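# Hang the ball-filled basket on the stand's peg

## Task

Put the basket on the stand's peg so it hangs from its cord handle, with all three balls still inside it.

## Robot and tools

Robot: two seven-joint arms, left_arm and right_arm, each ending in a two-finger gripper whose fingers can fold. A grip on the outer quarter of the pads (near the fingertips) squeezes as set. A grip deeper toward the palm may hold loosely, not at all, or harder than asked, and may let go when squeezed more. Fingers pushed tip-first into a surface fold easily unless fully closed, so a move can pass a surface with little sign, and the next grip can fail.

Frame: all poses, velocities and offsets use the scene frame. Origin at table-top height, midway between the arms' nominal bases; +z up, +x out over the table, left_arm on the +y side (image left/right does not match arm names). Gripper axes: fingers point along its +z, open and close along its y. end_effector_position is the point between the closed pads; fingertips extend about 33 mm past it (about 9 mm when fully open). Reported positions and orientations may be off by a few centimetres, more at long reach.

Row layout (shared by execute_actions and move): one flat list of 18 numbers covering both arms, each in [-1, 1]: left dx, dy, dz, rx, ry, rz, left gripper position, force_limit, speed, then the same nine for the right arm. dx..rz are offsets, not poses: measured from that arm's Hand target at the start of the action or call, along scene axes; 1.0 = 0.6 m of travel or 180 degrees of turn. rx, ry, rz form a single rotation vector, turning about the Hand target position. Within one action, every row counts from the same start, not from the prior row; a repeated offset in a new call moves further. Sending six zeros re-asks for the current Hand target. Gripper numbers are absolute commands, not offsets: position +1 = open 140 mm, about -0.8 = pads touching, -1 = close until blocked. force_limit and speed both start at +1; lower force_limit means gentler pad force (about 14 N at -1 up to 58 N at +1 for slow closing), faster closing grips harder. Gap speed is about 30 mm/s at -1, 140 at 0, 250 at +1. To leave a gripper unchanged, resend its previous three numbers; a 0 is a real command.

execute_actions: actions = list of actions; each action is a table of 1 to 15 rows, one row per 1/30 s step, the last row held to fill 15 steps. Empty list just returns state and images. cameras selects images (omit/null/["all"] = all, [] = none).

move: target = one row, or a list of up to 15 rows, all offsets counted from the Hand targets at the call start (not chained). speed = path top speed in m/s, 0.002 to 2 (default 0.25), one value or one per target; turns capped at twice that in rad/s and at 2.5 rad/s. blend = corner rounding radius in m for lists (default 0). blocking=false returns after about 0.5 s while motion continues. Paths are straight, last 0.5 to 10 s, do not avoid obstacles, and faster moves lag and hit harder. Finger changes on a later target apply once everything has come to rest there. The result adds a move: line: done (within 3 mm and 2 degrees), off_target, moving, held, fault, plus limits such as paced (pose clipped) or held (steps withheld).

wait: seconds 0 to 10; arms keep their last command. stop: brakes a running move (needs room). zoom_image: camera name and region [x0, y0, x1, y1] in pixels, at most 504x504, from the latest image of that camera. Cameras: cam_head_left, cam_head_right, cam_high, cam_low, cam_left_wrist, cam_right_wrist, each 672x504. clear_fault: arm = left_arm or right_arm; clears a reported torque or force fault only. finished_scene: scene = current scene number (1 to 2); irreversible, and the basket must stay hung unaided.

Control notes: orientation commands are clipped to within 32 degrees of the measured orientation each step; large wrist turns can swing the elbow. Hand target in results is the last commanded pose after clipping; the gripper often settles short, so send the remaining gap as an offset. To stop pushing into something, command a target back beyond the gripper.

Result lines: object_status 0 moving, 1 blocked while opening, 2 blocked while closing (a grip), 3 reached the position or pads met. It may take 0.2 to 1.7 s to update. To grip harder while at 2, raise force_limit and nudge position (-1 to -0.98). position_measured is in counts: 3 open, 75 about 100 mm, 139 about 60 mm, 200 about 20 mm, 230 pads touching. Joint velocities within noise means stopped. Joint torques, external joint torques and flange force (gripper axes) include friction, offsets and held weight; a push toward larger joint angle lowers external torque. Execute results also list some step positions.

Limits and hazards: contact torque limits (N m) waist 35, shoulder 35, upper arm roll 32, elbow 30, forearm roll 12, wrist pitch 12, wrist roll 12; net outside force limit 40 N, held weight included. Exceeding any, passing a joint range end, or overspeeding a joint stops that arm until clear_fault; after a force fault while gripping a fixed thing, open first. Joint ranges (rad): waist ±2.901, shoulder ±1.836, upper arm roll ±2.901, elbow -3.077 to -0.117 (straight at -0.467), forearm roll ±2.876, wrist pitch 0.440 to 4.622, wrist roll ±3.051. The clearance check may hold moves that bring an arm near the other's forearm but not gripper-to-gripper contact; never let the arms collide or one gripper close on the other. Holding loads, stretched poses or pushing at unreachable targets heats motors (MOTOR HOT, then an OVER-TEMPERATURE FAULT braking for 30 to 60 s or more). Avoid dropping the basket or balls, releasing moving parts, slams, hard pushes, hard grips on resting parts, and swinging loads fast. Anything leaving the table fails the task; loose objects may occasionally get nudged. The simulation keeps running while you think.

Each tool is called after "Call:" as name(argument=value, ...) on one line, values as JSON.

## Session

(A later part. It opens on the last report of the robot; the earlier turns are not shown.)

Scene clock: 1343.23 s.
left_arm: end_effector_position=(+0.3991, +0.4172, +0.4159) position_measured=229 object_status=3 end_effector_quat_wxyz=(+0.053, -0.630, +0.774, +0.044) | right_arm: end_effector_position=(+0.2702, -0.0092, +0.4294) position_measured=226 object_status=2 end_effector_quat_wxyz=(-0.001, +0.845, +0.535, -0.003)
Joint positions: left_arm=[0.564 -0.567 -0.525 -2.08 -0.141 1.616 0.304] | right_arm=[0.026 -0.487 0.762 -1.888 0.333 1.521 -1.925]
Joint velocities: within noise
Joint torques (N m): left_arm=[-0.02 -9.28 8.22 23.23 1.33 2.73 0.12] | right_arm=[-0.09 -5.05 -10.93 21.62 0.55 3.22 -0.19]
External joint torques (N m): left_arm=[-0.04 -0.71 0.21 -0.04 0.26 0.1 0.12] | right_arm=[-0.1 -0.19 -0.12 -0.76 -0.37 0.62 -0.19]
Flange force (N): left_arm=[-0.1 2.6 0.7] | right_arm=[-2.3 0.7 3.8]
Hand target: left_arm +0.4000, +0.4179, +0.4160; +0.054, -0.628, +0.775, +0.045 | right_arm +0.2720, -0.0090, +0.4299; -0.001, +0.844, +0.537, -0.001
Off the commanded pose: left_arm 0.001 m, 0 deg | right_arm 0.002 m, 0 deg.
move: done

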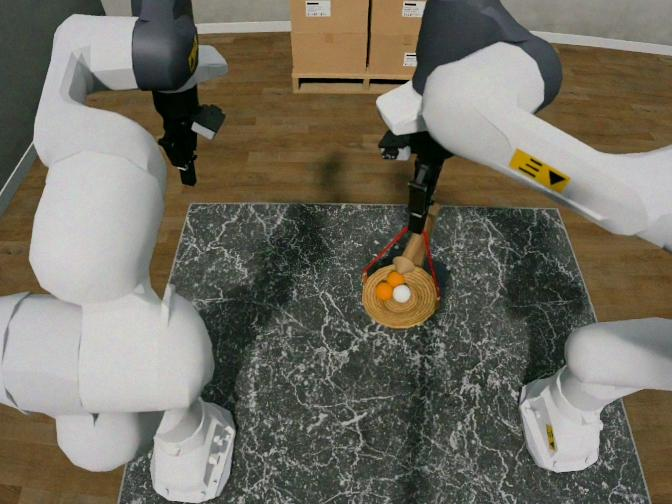

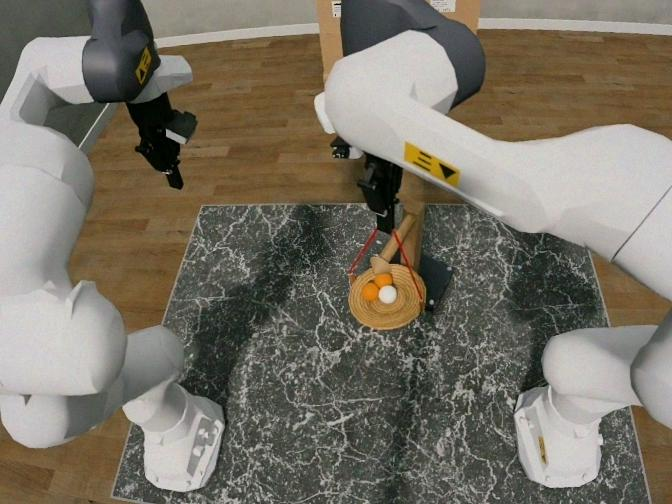

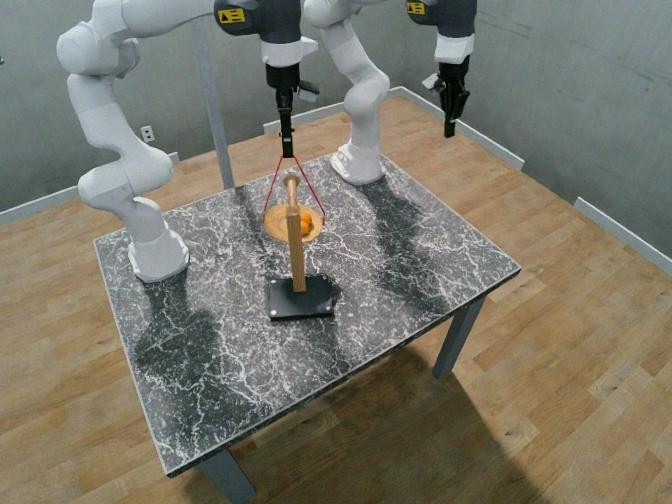

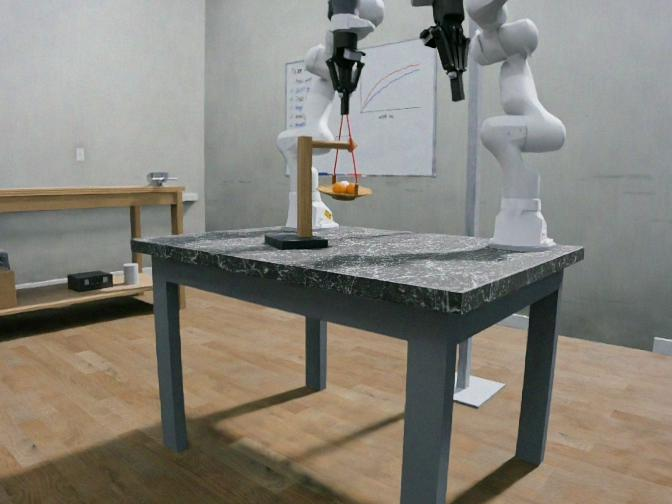

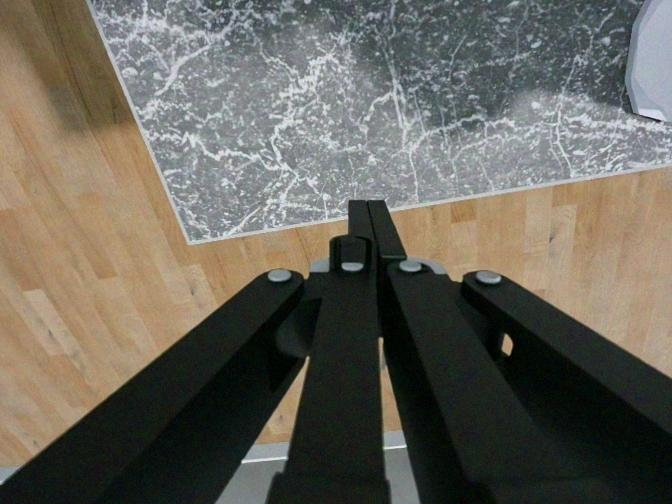

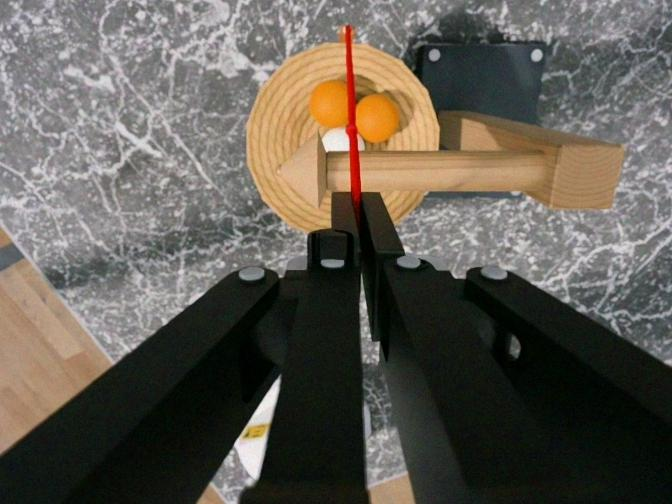

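Call:
move(target=[[0,0,0,0,0,0,-0.8,-0.5,0,0.0153,-0.0027,0,0,0,0,-1,-0.1,-1],[0,0,0,0,0,0,-0.8,-0.5,0,0.0153,-0.0027,-0.1,0,0,0,-1,-0.1,-1]], speed=[0.03,0.04], cameras=["cam_right_wrist","cam_low","cam_high"])

Call:
zoom_image(camera="cam_low", region=[280, 80, 420, 240])

Call:
zoom_image(camera="cam_high", region=[240, 120, 340, 260])

Scene clock: 1385.67 s.
left_arm: end_effector_position=(+0.3991, +0.4172, +0.4159) position_measured=229 object_status=3 end_effector_quat_wxyz=(+0.053, -0.630, +0.774, +0.044) | right_arm: end_effector_position=(+0.2809, -0.0123, +0.3689) position_measured=226 object_status=2 end_effector_quat_wxyz=(+0.000, +0.845, +0.535, -0.004)
Joint positions: left_arm=[0.564 -0.567 -0.525 -2.08 -0.141 1.616 0.304] | right_arm=[0.048 -0.496 0.773 -2.054 0.341 1.671 -1.951]
Joint velocities: left_arm=[within noise] | right_arm=[0.001 -0.001 -0.001 0 -0.001 0.003 -0.001]
Joint torques (N m): left_arm=[-0.01 -9.34 8.29 23.25 1.31 2.73 0.1] | right_arm=[-0.07 -7.03 -10.74 22.37 1.33 3.18 -0.17]
External joint torques (N m): left_arm=[0.14 -0.61 0.48 -0.05 0.27 0.11 0.11] | right_arm=[-0.11 -1.19 0.12 -0.76 0.43 0.59 -0.17]
Flange force (N): left_arm=[-0.6 2.6 0.6] | right_arm=[-6.0 -1.2 4.1]
Hand target: left_arm +0.4000, +0.4179, +0.4160; +0.054, -0.628, +0.775, +0.045 | right_arm +0.2811, -0.0107, +0.3699; -0.001, +0.844, +0.537, -0.001
Off the commanded pose: left_arm 0.001 m, 0 deg | right_arm 0.002 m, 0 deg.
move: done
Images, in order (width x height): cam_high 672x504, cam_low 672x504, cam_right_wrist 672x504.

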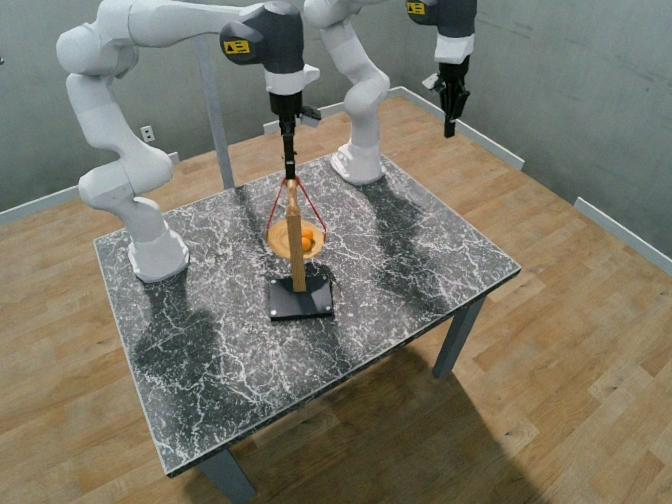

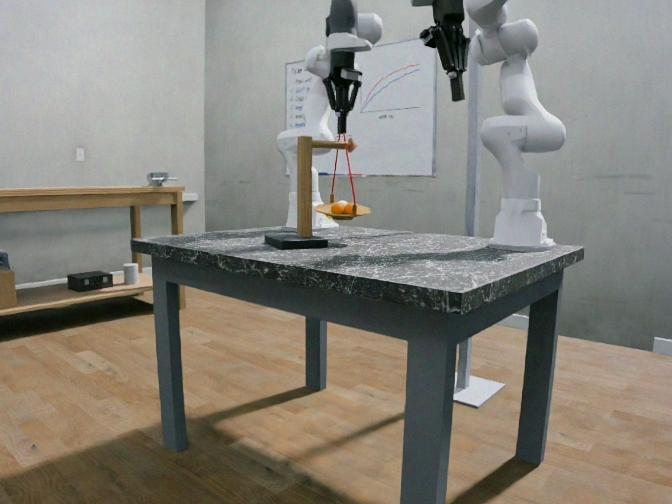

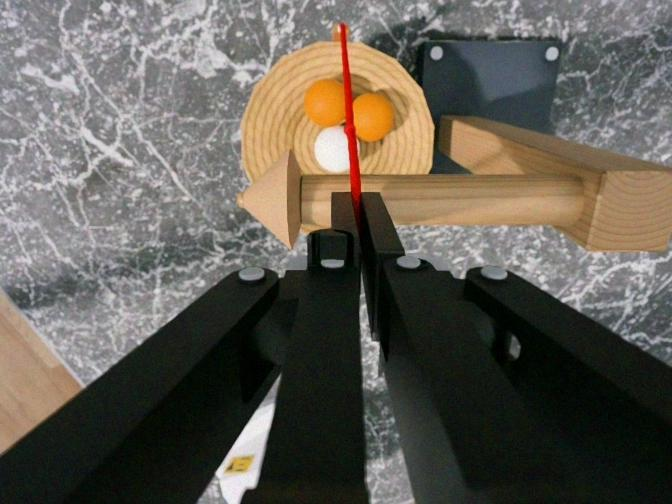

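Scaled by 3.150 from the camera's 672x504 image, which has a finer 960x720 frame.

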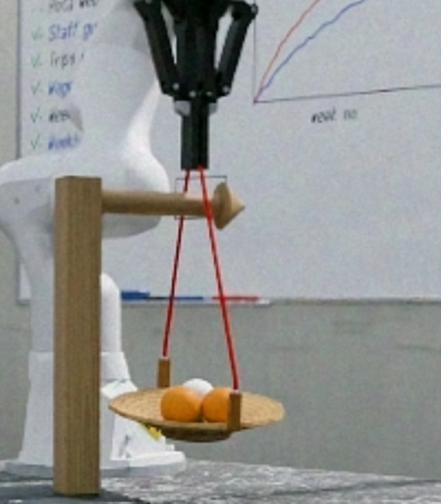

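Scaled by 3.600 from the camera's 672x504 image, which has a finer 960x720 frame.

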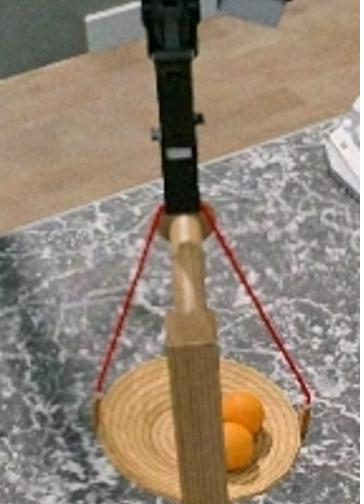

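Call:
move(target=[0,0,0,0,0,0,-0.8,-0.5,0,0.0005,0.001,-0.02,0,0,0,-1,-0.1,-1], speed=0.02, cameras=["cam_right_wrist","cam_low","cam_high"])

Call:
zoom_image(camera="cam_low", region=[320, 110, 370, 170])

Call:
zoom_image(camera="cam_high", region=[265, 150, 325, 220])

Scene clock: 1408.80 s.
left_arm: end_effector_position=(+0.3991, +0.4172, +0.4159) position_measured=229 object_status=3 end_effector_quat_wxyz=(+0.053, -0.630, +0.774, +0.044) | right_arm: end_effector_position=(+0.2816, -0.0120, +0.3575) position_measured=226 object_status=2 end_effector_quat_wxyz=(+0.001, +0.845, +0.535, -0.003)
Joint positions: left_arm=[0.564 -0.567 -0.525 -2.08 -0.141 1.616 0.304] | right_arm=[0.054 -0.496 0.776 -2.084 0.343 1.701 -1.951]
Joint velocities: left_arm=[within noise] | right_arm=[-0.001 0 0 0.001 0 0.004 0]
Joint torques (N m): left_arm=[-0.03 -9.32 8.28 23.24 1.31 2.74 0.12] | right_arm=[-0.05 -6.82 -10.59 22.39 1.39 3.16 -0.14]
External joint torques (N m): left_arm=[-0.04 -0.63 0.27 -0.09 0.25 0.1 0.12] | right_arm=[-0.15 -0.85 0.16 -0.82 0.48 0.57 -0.14]
Flange force (N): left_arm=[-0.2 2.6 0.8] | right_arm=[-4.9 -1.0 4.0]
Hand target: left_arm +0.4000, +0.4179, +0.4160; +0.054, -0.628, +0.775, +0.045 | right_arm +0.2814, -0.0101, +0.3579; -0.001, +0.844, +0.537, -0.001
Off the commanded pose: left_arm 0.001 m, 0 deg | right_arm 0.002 m, 0 deg.
move: done
Images, in order (width x height): cam_high 672x504, cam_low 672x504, cam_right_wrist 672x504.

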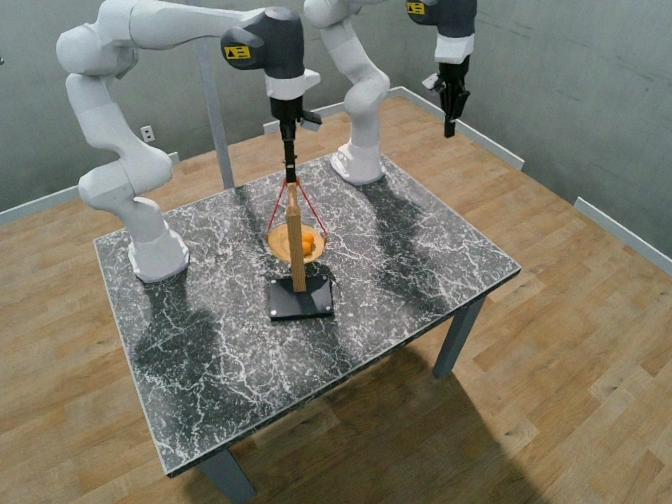

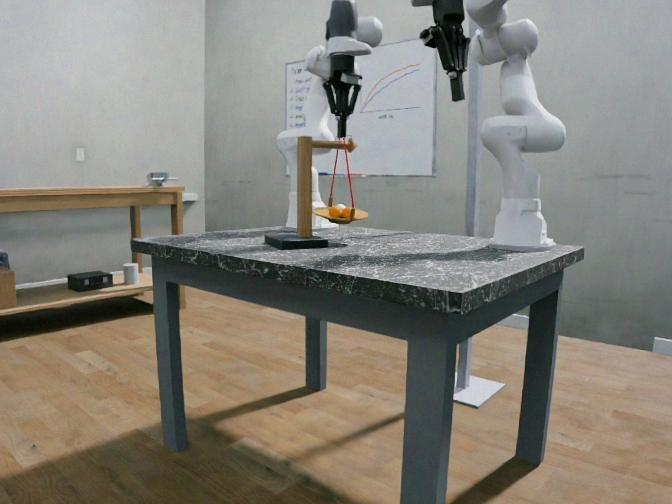

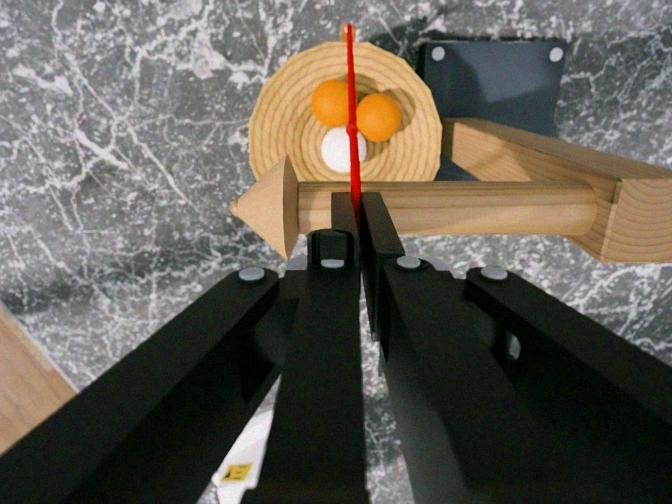

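Scaled by 8.400 from the camera's 672x504 image, which has a finer 960x720 frame.

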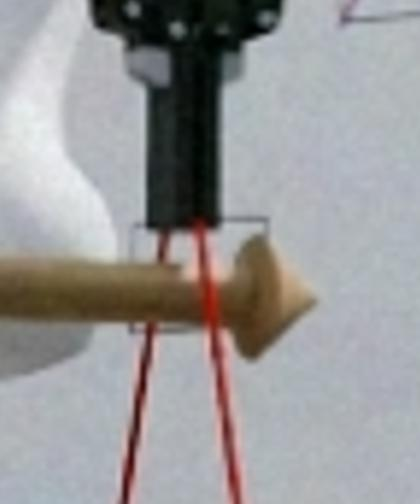

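Scaled by 7.200 from the camera's 672x504 image, which has a finer 960x720 frame.

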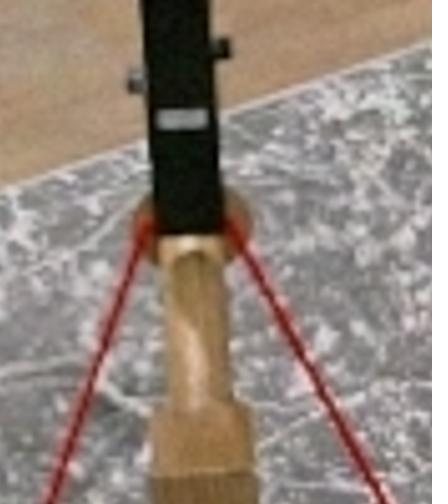

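Call:
move(target=[0,0,0,0,0,0,-0.8,-0.5,0,0,0,-0.0117,0,0,0,-1,-0.1,-1], speed=0.02, cameras=["cam_right_wrist","cam_low"])

Call:
zoom_image(camera="cam_low", region=[320, 110, 370, 170])

Scene clock: 1424.73 s.
left_arm: end_effector_position=(+0.3991, +0.4172, +0.4159) position_measured=229 object_status=3 end_effector_quat_wxyz=(+0.053, -0.630, +0.774, +0.044) | right_arm: end_effector_position=(+0.2816, -0.0120, +0.3507) position_measured=226 object_status=2 end_effector_quat_wxyz=(+0.001, +0.845, +0.535, -0.002)
Joint positions: left_arm=[0.564 -0.567 -0.525 -2.08 -0.141 1.616 0.304] | right_arm=[0.059 -0.496 0.778 -2.101 0.344 1.719 -1.951]
Joint velocities: left_arm=[within noise] | right_arm=[0.001 0 0 -0.001 -0.001 0.005 0.003]
Joint torques (N m): left_arm=[-0.02 -9.36 8.25 23.21 1.31 2.72 0.12] | right_arm=[0 -6.67 -10.51 22.46 1.41 3.23 -0.17]
External joint torques (N m): left_arm=[0.08 -0.72 0.39 -0.1 0.27 0.09 0.12] | right_arm=[-0.07 -0.56 0.27 -0.79 0.51 0.64 -0.17]
Flange force (N): left_arm=[-0.4 2.9 0.8] | right_arm=[-3.8 -0.8 4.1]
Hand target: left_arm +0.4000, +0.4179, +0.4160; +0.054, -0.628, +0.775, +0.045 | right_arm +0.2814, -0.0101, +0.3508; -0.001, +0.844, +0.537, -0.001
Off the commanded pose: left_arm 0.001 m, 0 deg | right_arm 0.002 m, 0 deg.
move: done
Images, in order (width x height): cam_low 672x504, cam_right_wrist 672x504.

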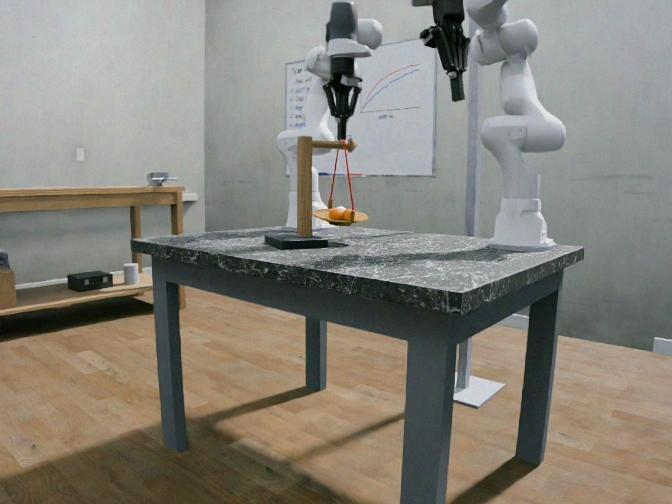

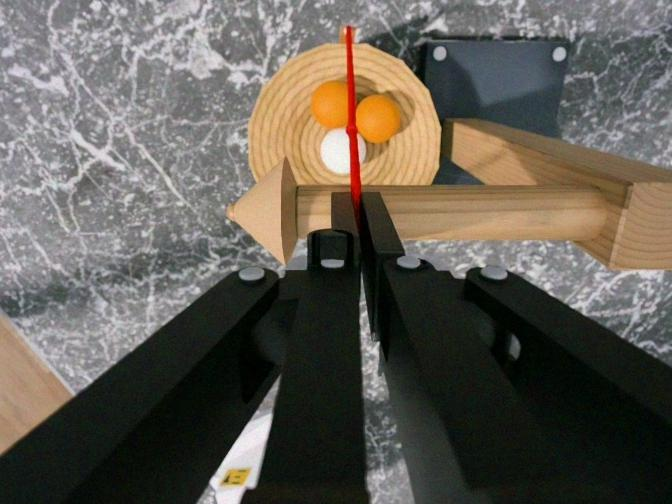

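Scaled by 8.400 from the camera's 672x504 image, which has a finer 960x720 frame.

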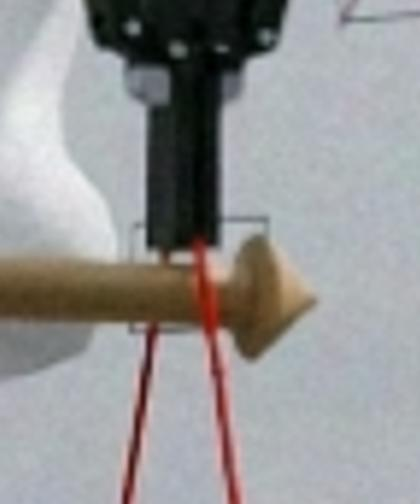

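Call:
move(target=[0,0,0,0,0,0,-0.8,-0.5,0,0,0,-0.0042,0,0,0,-1,-0.1,-1], speed=0.01, cameras=["cam_low"])

Call:
zoom_image(camera="cam_low", region=[320, 110, 370, 170])

Call:
move(target=[0,0,0,0,0,0,-0.8,-0.5,0,0,0,-0.0017,0,0,0,-1,-0.1,-1], speed=0.01, cameras=["cam_low","cam_high"])

Call:
zoom_image(camera="cam_low", region=[320, 110, 370, 170])

Call:
zoom_image(camera="cam_high", region=[265, 150, 325, 220])

Scene clock: 1436.23 s.
left_arm: end_effector_position=(+0.3991, +0.4172, +0.4159) position_measured=229 object_status=3 end_effector_quat_wxyz=(+0.053, -0.630, +0.774, +0.044) | right_arm: end_effector_position=(+0.2817, -0.0120, +0.3484) position_measured=226 object_status=2 end_effector_quat_wxyz=(+0.001, +0.845, +0.535, -0.002)
Joint positions: left_arm=[0.564 -0.567 -0.525 -2.08 -0.141 1.616 0.304] | right_arm=[0.061 -0.496 0.778 -2.108 0.345 1.726 -1.951]
Joint velocities: left_arm=[within noise] | right_arm=[0.002 0.001 0 -0.001 -0.001 0.005 -0.001]
Joint torques (N m): left_arm=[0.03 -9.32 8.25 23.25 1.31 2.73 0.11] | right_arm=[0.07 -6.33 -10.43 22.53 1.38 3.24 -0.15]
External joint torques (N m): left_arm=[0.01 -0.72 0.26 0.01 0.25 0.11 0.12] | right_arm=[0.04 -0.21 0.38 -0.74 0.49 0.64 -0.15]
Flange force (N): left_arm=[-0.2 2.5 0.5] | right_arm=[-2.3 -0.7 3.9]
Hand target: left_arm +0.4000, +0.4179, +0.4160; +0.054, -0.628, +0.775, +0.045 | right_arm +0.2814, -0.0101, +0.3483; -0.001, +0.844, +0.537, -0.001
Off the commanded pose: left_arm 0.001 m, 0 deg | right_arm 0.002 m, 0 deg.
move: done
Images, in order (width x height): cam_low 672x504.

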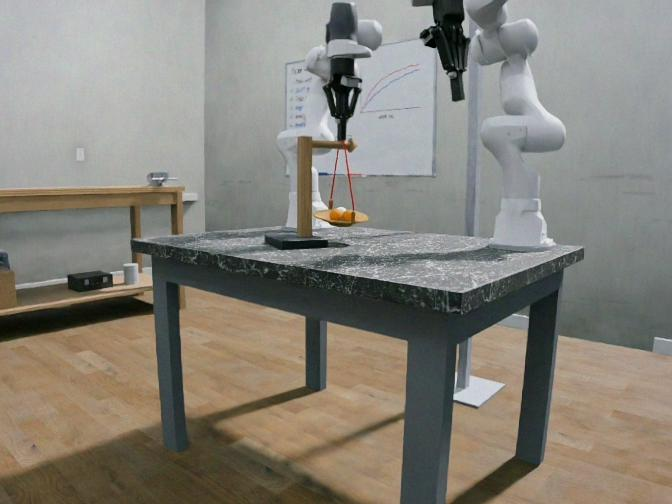

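Scaled by 8.400 from the camera's 672x504 image, which has a finer 960x720 frame.

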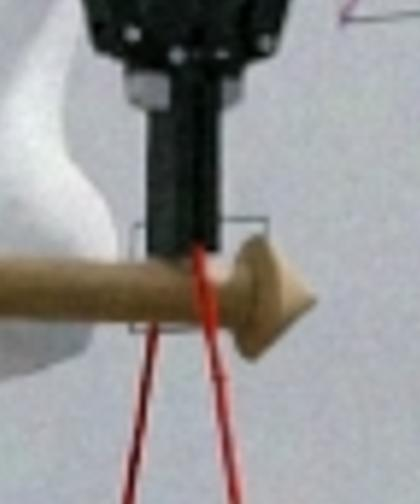

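Scene clock: 1436.93 s.
left_arm: end_effector_position=(+0.3991, +0.4172, +0.4159) position_measured=229 object_status=3 end_effector_quat_wxyz=(+0.053, -0.630, +0.774, +0.044) | right_arm: end_effector_position=(+0.2817, -0.0119, +0.3474) position_measured=226 object_status=2 end_effector_quat_wxyz=(+0.001, +0.845, +0.535, -0.002)
Joint positions: left_arm=[0.564 -0.567 -0.525 -2.08 -0.141 1.616 0.304] | right_arm=[0.062 -0.496 0.778 -2.11 0.345 1.729 -1.951]
Joint velocities: within noise
Joint torques (N m): left_arm=[0.01 -9.35 8.22 23.25 1.31 2.74 0.16] | right_arm=[-0.21 -6.3 -10.43 22.4 1.35 3.27 -0.12]
External joint torques (N m): left_arm=[0.02 -0.69 0.24 -0.06 0.25 0.12 0.16] | right_arm=[-0.18 -0.22 0.43 -0.83 0.46 0.67 -0.12]
Flange force (N): left_arm=[-0.2 2.6 0.7] | right_arm=[-2.0 -0.5 4.2]
Hand target: left_arm +0.4000, +0.4179, +0.4160; +0.054, -0.628, +0.775, +0.045 | right_arm +0.2814, -0.0101, +0.3473; -0.001, +0.844, +0.537, -0.001
Off the commanded pose: left_arm 0.001 m, 0 deg | right_arm 0.002 m, 0 deg.
move: done
Images, in order (width x height): cam_high 672x504, cam_low 672x504.

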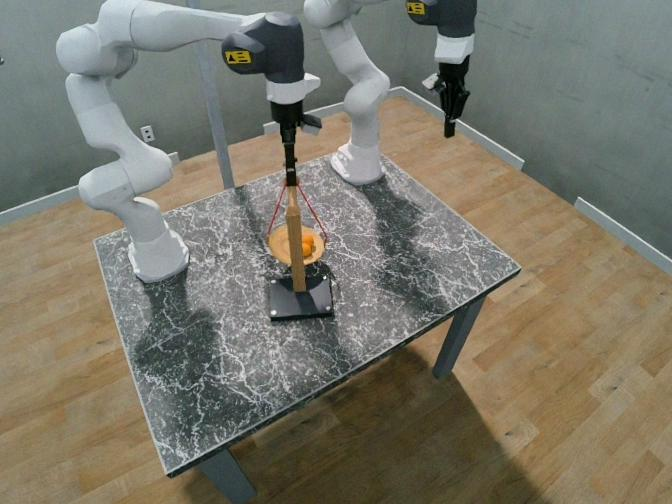

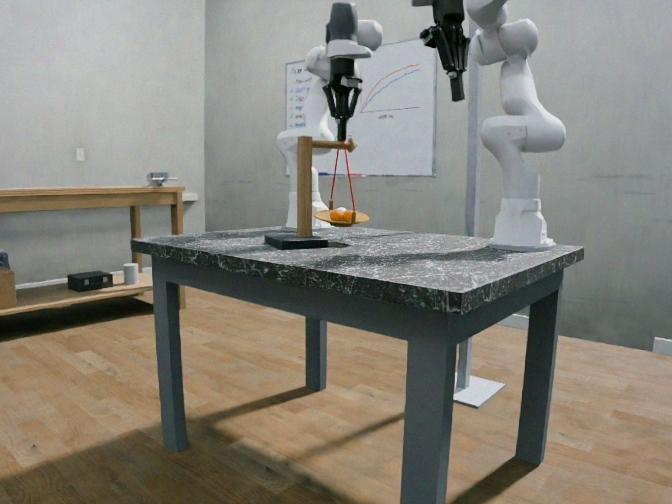

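Scaled by 8.400 from the camera's 672x504 image, which has a finer 960x720 frame.

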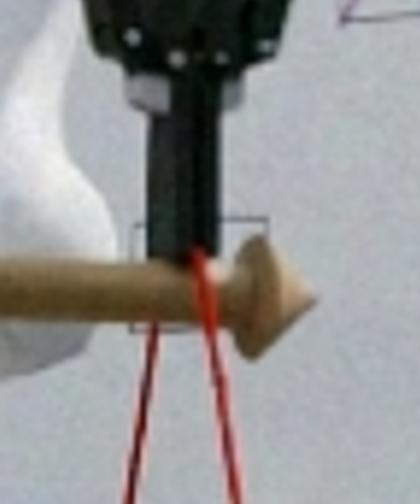

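Scaled by 7.200 from the camera's 672x504 image, which has a finer 960x720 frame.

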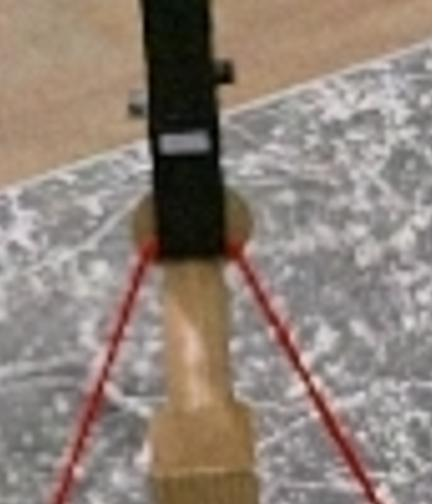

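Call:
move(target=[0,0,0,0,0,0,-0.8,-0.5,0,0,0,-0.0013,0,0,0,-1,-0.1,-1], speed=0.01, cameras=["cam_low"])

Call:
zoom_image(camera="cam_low", region=[320, 110, 370, 170])

Scene clock: 1449.60 s.
left_arm: end_effector_position=(+0.3991, +0.4172, +0.4159) position_measured=229 object_status=3 end_effector_quat_wxyz=(+0.053, -0.630, +0.774, +0.044) | right_arm: end_effector_position=(+0.2818, -0.0115, +0.3471) position_measured=226 object_status=2 end_effector_quat_wxyz=(+0.001, +0.844, +0.536, -0.001)
Joint positions: left_arm=[0.564 -0.567 -0.525 -2.08 -0.141 1.616 0.304] | right_arm=[0.063 -0.496 0.778 -2.111 0.345 1.731 -1.951]
Joint velocities: within noise
Joint torques (N m): left_arm=[-0.04 -9.35 8.25 23.24 1.3 2.73 0.1] | right_arm=[-0.1 -6.27 -10.4 21.89 1.34 3.17 -0.1]
External joint torques (N m): left_arm=[-0.03 -0.68 0.24 -0.07 0.24 0.1 0.11] | right_arm=[-0.16 -0.15 0.36 -1.37 0.44 0.57 -0.1]
Flange force (N): left_arm=[-0.1 2.6 0.7] | right_arm=[-3.5 -0.6 5.2]
Hand target: left_arm +0.4000, +0.4179, +0.4160; +0.054, -0.628, +0.775, +0.045 | right_arm +0.2814, -0.0101, +0.3465; -0.001, +0.844, +0.537, -0.001
Off the commanded pose: left_arm 0.001 m, 0 deg | right_arm 0.002 m, 0 deg.
move: done
Images, in order (width x height): cam_low 672x504.

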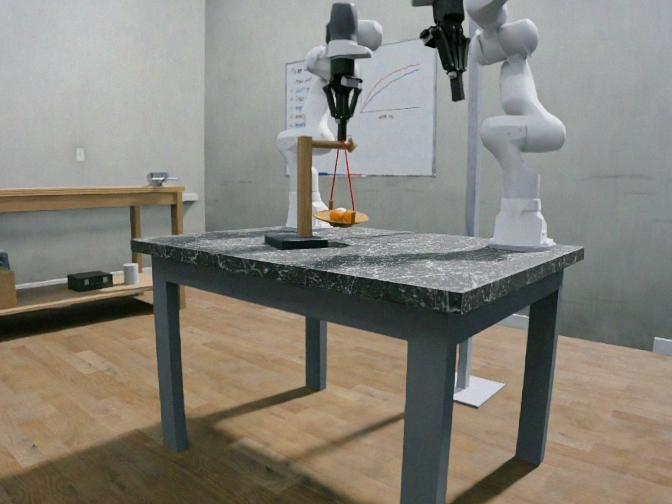

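Scaled by 8.400 from the camera's 672x504 image, which has a finer 960x720 frame.

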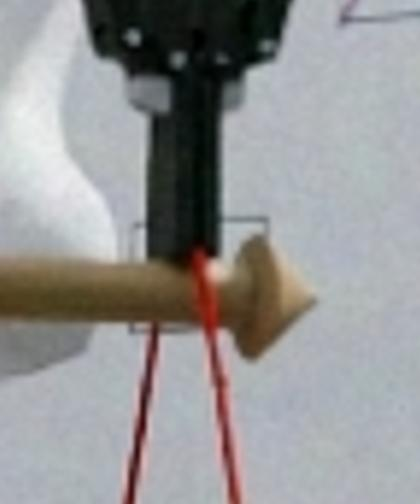

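Call:
execute_actions(actions=[[[0,0,0,0,0,0,-0.8,-0.5,0,0,0,0,0,0,0,-0.62,-0.1,-1]],[[0,0,0,0,0,0,-0.8,-0.5,0,0,0,0,0,0,0,-0.62,-0.1,-1]],[[0,0,0,0,0,0,-0.8,-0.5,0,0,0,0,0,0,0,-0.62,-0.1,-1]]], cameras=["cam_low","cam_high","cam_right_wrist"])

Call:
zoom_image(camera="cam_low", region=[310, 110, 380, 230])

Call:
zoom_image(camera="cam_high", region=[255, 150, 335, 270])

Scene clock: 1462.43 s.
left_arm: end_effector_position=(+0.3991, +0.4172, +0.4159) position_measured=229 object_status=3 end_effector_quat_wxyz=(+0.053, -0.630, +0.774, +0.044) | right_arm: end_effector_position=(+0.2819, -0.0113, +0.3470) position_measured=208 object_status=3 end_effector_quat_wxyz=(+0.000, +0.844, +0.536, -0.001)
Joint positions: left_arm=[0.564 -0.567 -0.525 -2.08 -0.141 1.616 0.304] | right_arm=[0.064 -0.496 0.778 -2.112 0.345 1.732 -1.951]
Joint velocities: within noise
Joint torques (N m): left_arm=[-0.02 -9.37 8.19 23.31 1.31 2.74 0.11] | right_arm=[-0.01 -6.2 -10.48 21.99 1.29 3.07 -0.1]
External joint torques (N m): left_arm=[-0.01 -0.78 0.25 0.09 0.26 0.12 0.11] | right_arm=[-0.04 -0.04 0.32 -1.34 0.39 0.45 -0.1]
External joint torques at the end of the 1st action: left_arm=[-0.04 -0.69 0.25 -0.03 0.26 0.11 0.15] | right_arm=[0.12 -0.18 0.5 -1.27 0.4 0.49 -0.1]
External joint torques at the end of the 2nd action: left_arm=[-0.07 -0.83 0.24 0.04 0.26 0.1 0.14] | right_arm=[-0.1 -0.11 0.32 -1.28 0.4 0.48 -0.12]
Flange force (N): left_arm=[-0.2 2.5 0.4] | right_arm=[-3.4 -0.5 4.8]
Flange force at the end of the 1st action (N): left_arm=[-0.2 2.6 0.6] | right_arm=[-3.4 -0.9 4.9]
Flange force at the end of the 2nd action (N): left_arm=[-0.1 2.9 0.5] | right_arm=[-3.3 -0.5 4.7]
Hand target: left_arm +0.4000, +0.4179, +0.4160; +0.054, -0.628, +0.775, +0.045 | right_arm +0.2814, -0.0101, +0.3465; -0.001, +0.844, +0.537, -0.001
Off the commanded pose: left_arm 0.001 m, 0 deg | right_arm 0.001 m, 0 deg.
Step readings (end_effector_position of left_arm | right_arm; steps 1 to 15: 1st action; 16 to 30: 2nd action; 31 to 45: 3rd action):
0: (+0.3991, +0.4172, +0.4159) | (+0.2819, -0.0114, +0.3471)
1: (+0.3991, +0.4172, +0.4159) | (+0.2819, -0.0114, +0.3471)
2: (+0.3991, +0.4172, +0.4159) | (+0.2819, -0.0114, +0.3471)
4: (+0.3991, +0.4172, +0.4159) | (+0.2819, -0.0113, +0.3471)
8: (+0.3991, +0.4172, +0.4159) | (+0.2819, -0.0113, +0.3471)
15: (+0.3991, +0.4172, +0.4159) | (+0.2819, -0.0113, +0.3470)
16: (+0.3991, +0.4172, +0.4159) | (+0.2819, -0.0113, +0.3470)
17: (+0.3991, +0.4172, +0.4159) | (+0.2819, -0.0113, +0.3470)
19: (+0.3991, +0.4172, +0.4159) | (+0.2819, -0.0113, +0.3470)
23: (+0.3991, +0.4172, +0.4159) | (+0.2819, -0.0113, +0.3470)
30: (+0.3991, +0.4172, +0.4159) | (+0.2819, -0.0113, +0.3470)
31: (+0.3991, +0.4172, +0.4159) | (+0.2819, -0.0113, +0.3470)
32: (+0.3991, +0.4172, +0.4159) | (+0.2819, -0.0113, +0.3470)
34: (+0.3991, +0.4172, +0.4159) | (+0.2819, -0.0113, +0.3470)
38: (+0.3991, +0.4172, +0.4159) | (+0.2819, -0.0113, +0.3470)
45: (+0.3991, +0.4172, +0.4159) | (+0.2819, -0.0113, +0.3470)
Images, in order (width x height): cam_high 672x504, cam_low 672x504, cam_right_wrist 672x504.

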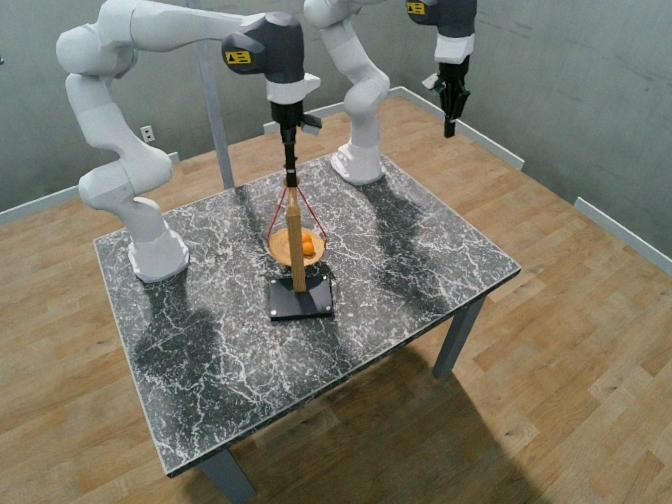

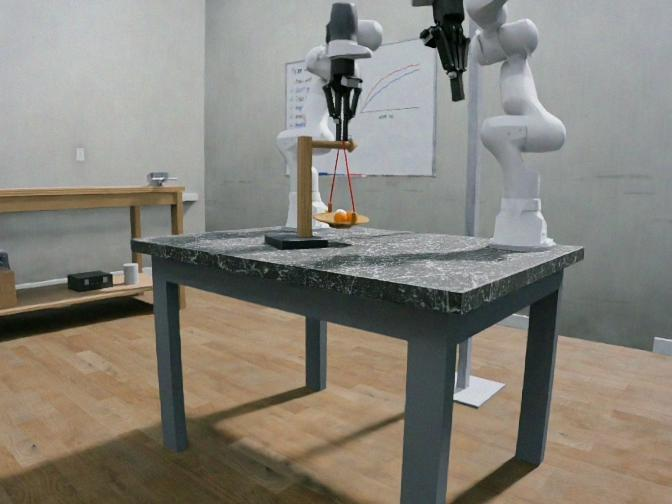

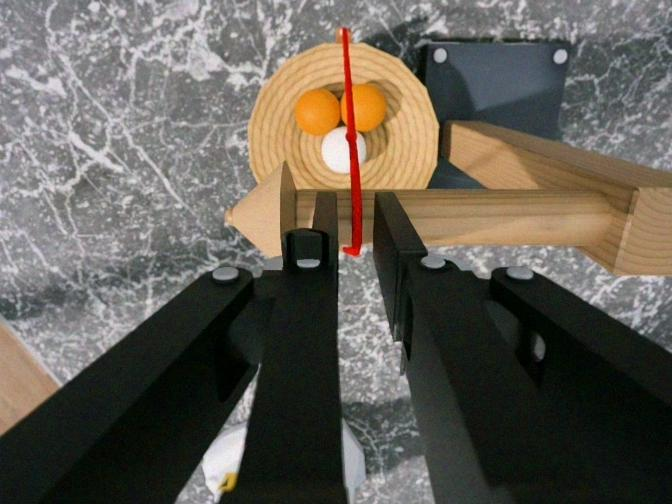

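Scaled by 4.200 from the camera's 672x504 image, which has a finer 960x720 frame.

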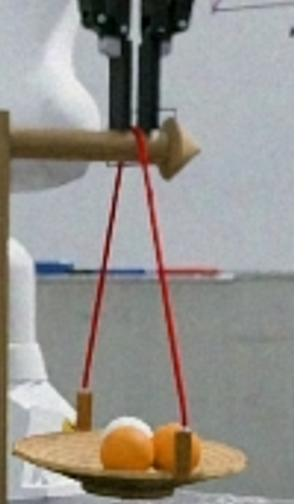

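Scaled by 4.200 from the camera's 672x504 image, which has a finer 960x720 frame.

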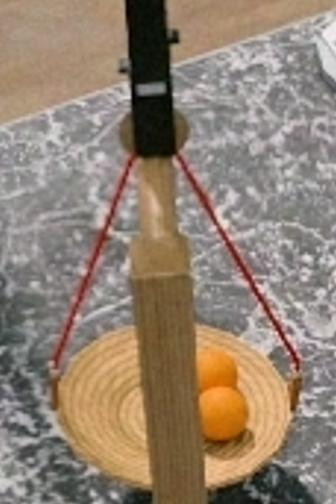

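Call:
move(target=[0,0,0,0,0,0,-0.8,-0.5,0,0,0,0.2,0,0,0,-0.62,-0.1,-1], speed=0.06, cameras=["cam_low","cam_high","cam_right_wrist"])

Call:
zoom_image(camera="cam_low", region=[290, 110, 390, 240])

Call:
zoom_image(camera="cam_high", region=[255, 150, 335, 270])

Scene clock: 1476.00 s.
left_arm: end_effector_position=(+0.3991, +0.4172, +0.4159) position_measured=229 object_status=3 end_effector_quat_wxyz=(+0.053, -0.630, +0.774, +0.044) | right_arm: end_effector_position=(+0.2814, -0.0091, +0.4667) position_measured=208 object_status=3 end_effector_quat_wxyz=(-0.002, +0.842, +0.539, +0.001)
Joint positions: left_arm=[0.564 -0.567 -0.525 -2.08 -0.141 1.616 0.304] | right_arm=[0.015 -0.426 0.754 -1.759 0.294 1.447 -1.918]
Joint velocities: left_arm=[within noise] | right_arm=[0 0.001 0 0.001 0 -0.004 0.001]
Joint torques (N m): left_arm=[0.04 -9.37 8.2 23.25 1.31 2.71 0.13] | right_arm=[-0.77 -6 -8.78 21.45 0.6 2.61 0.17]
External joint torques (N m): left_arm=[0.08 -0.7 0.26 -0.07 0.25 0.08 0.13] | right_arm=[-0.75 0.09 0.75 -0.64 -0.31 -0.03 0.17]
Flange force (N): left_arm=[-0.2 2.7 0.7] | right_arm=[2.2 -0.1 1.3]
Hand target: left_arm +0.4000, +0.4179, +0.4160; +0.054, -0.628, +0.775, +0.045 | right_arm +0.2814, -0.0101, +0.4665; -0.001, +0.844, +0.537, -0.001
Off the commanded pose: left_arm 0.001 m, 0 deg | right_arm 0.001 m, 0 deg.
move: done
Images, in order (width x height): cam_high 672x504, cam_low 672x504, cam_right_wrist 672x504.

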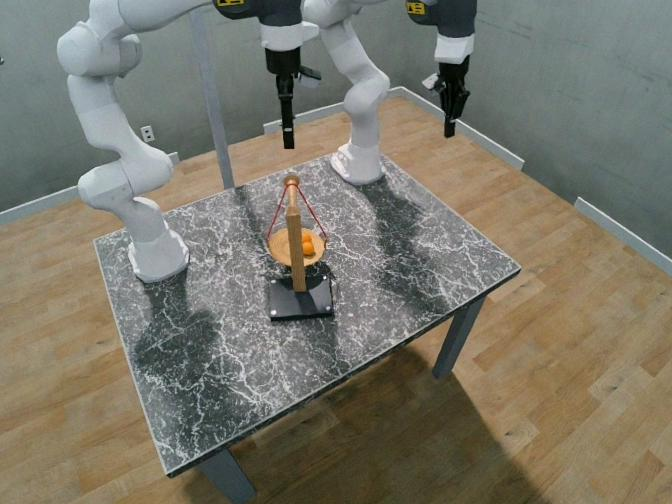

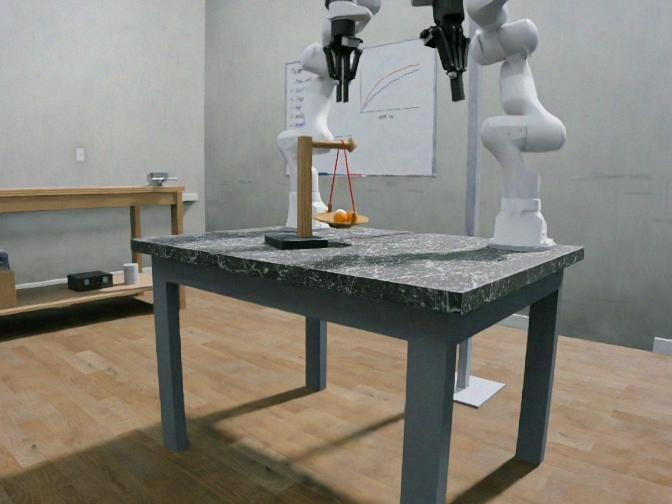

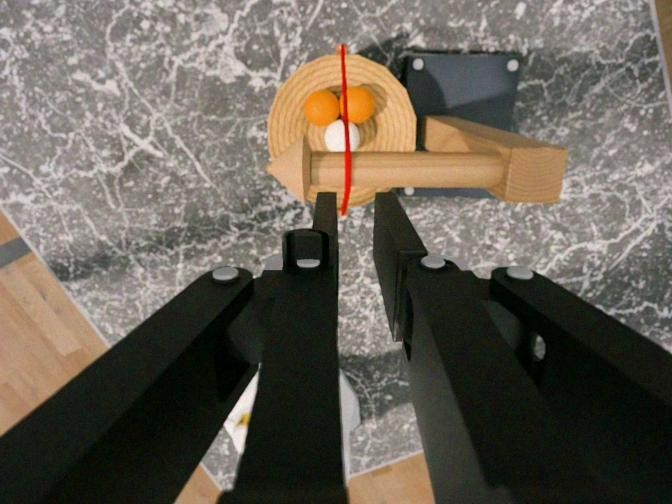

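Scaled by 3.877 from the camera's 672x504 image, which has a finer 960x720 frame.

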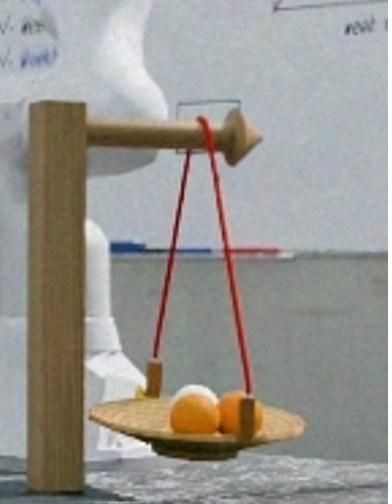

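Scaled by 4.200 from the camera's 672x504 image, which has a finer 960x720 frame.

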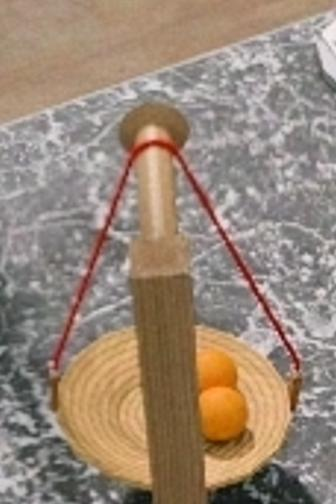

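Call:
wait(seconds=1.0, cameras=["cam_right_wrist","cam_low"])

Scene clock: 1480.60 s.
left_arm: end_effector_position=(+0.3991, +0.4172, +0.4159) position_measured=229 object_status=3 end_effector_quat_wxyz=(+0.053, -0.630, +0.774, +0.044) | right_arm: end_effector_position=(+0.2812, -0.0092, +0.4667) position_measured=208 object_status=3 end_effector_quat_wxyz=(-0.002, +0.842, +0.539, +0.000)
Joint positions: left_arm=[0.564 -0.567 -0.525 -2.08 -0.141 1.616 0.304] | right_arm=[0.014 -0.426 0.755 -1.759 0.294 1.446 -1.917]
Joint velocities: within noise
Joint torques (N m): left_arm=[-0.01 -9.36 8.22 23.24 1.31 2.73 0.12] | right_arm=[-0.69 -6.03 -8.82 21.19 0.62 2.61 0.15]
External joint torques (N m): left_arm=[-0.05 -0.71 0.16 -0.07 0.23 0.1 0.12] | right_arm=[-0.63 -0.08 0.72 -0.79 -0.29 -0.01 0.15]
Flange force (N): left_arm=[0.0 2.6 0.8] | right_arm=[0.9 -0.3 2.2]
Hand target: left_arm +0.4000, +0.4179, +0.4160; +0.054, -0.628, +0.775, +0.045 | right_arm +0.2814, -0.0101, +0.4665; -0.001, +0.844, +0.537, -0.001
Tool commands: left_gripper/position=-0.8 left_gripper/force_limit=-0.5 left_gripper/speed=+0.0 right_gripper/position=-0.62 right_gripper/force_limit=-0.1 right_gripper/speed=-1.0
Off the commanded pose: left_arm 0.001 m, 0 deg | right_arm 0.001 m, 0 deg.
wait: 1.00 s; at rest from the start
Images, in order (width x height): cam_low 672x504, cam_right_wrist 672x504.

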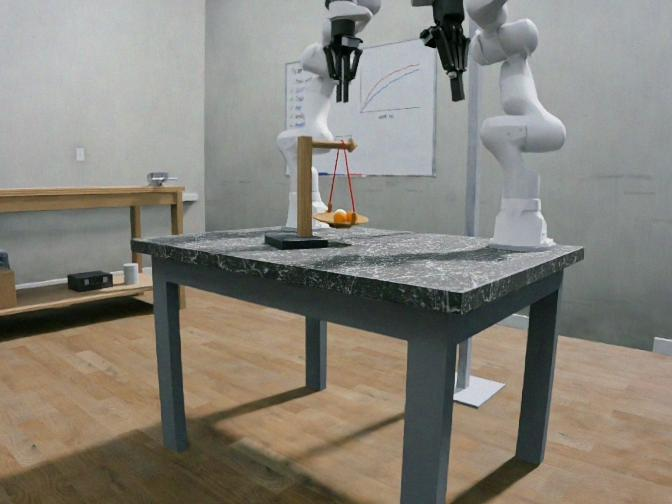

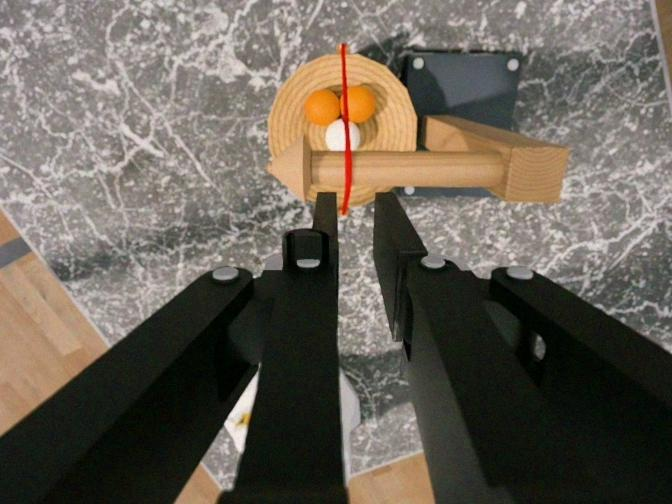

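The basket hangs still on the peg with all three balls in it, and the robot is clear of it.

Call:
finished_scene(scene=2)

The scene is finished: the task was done.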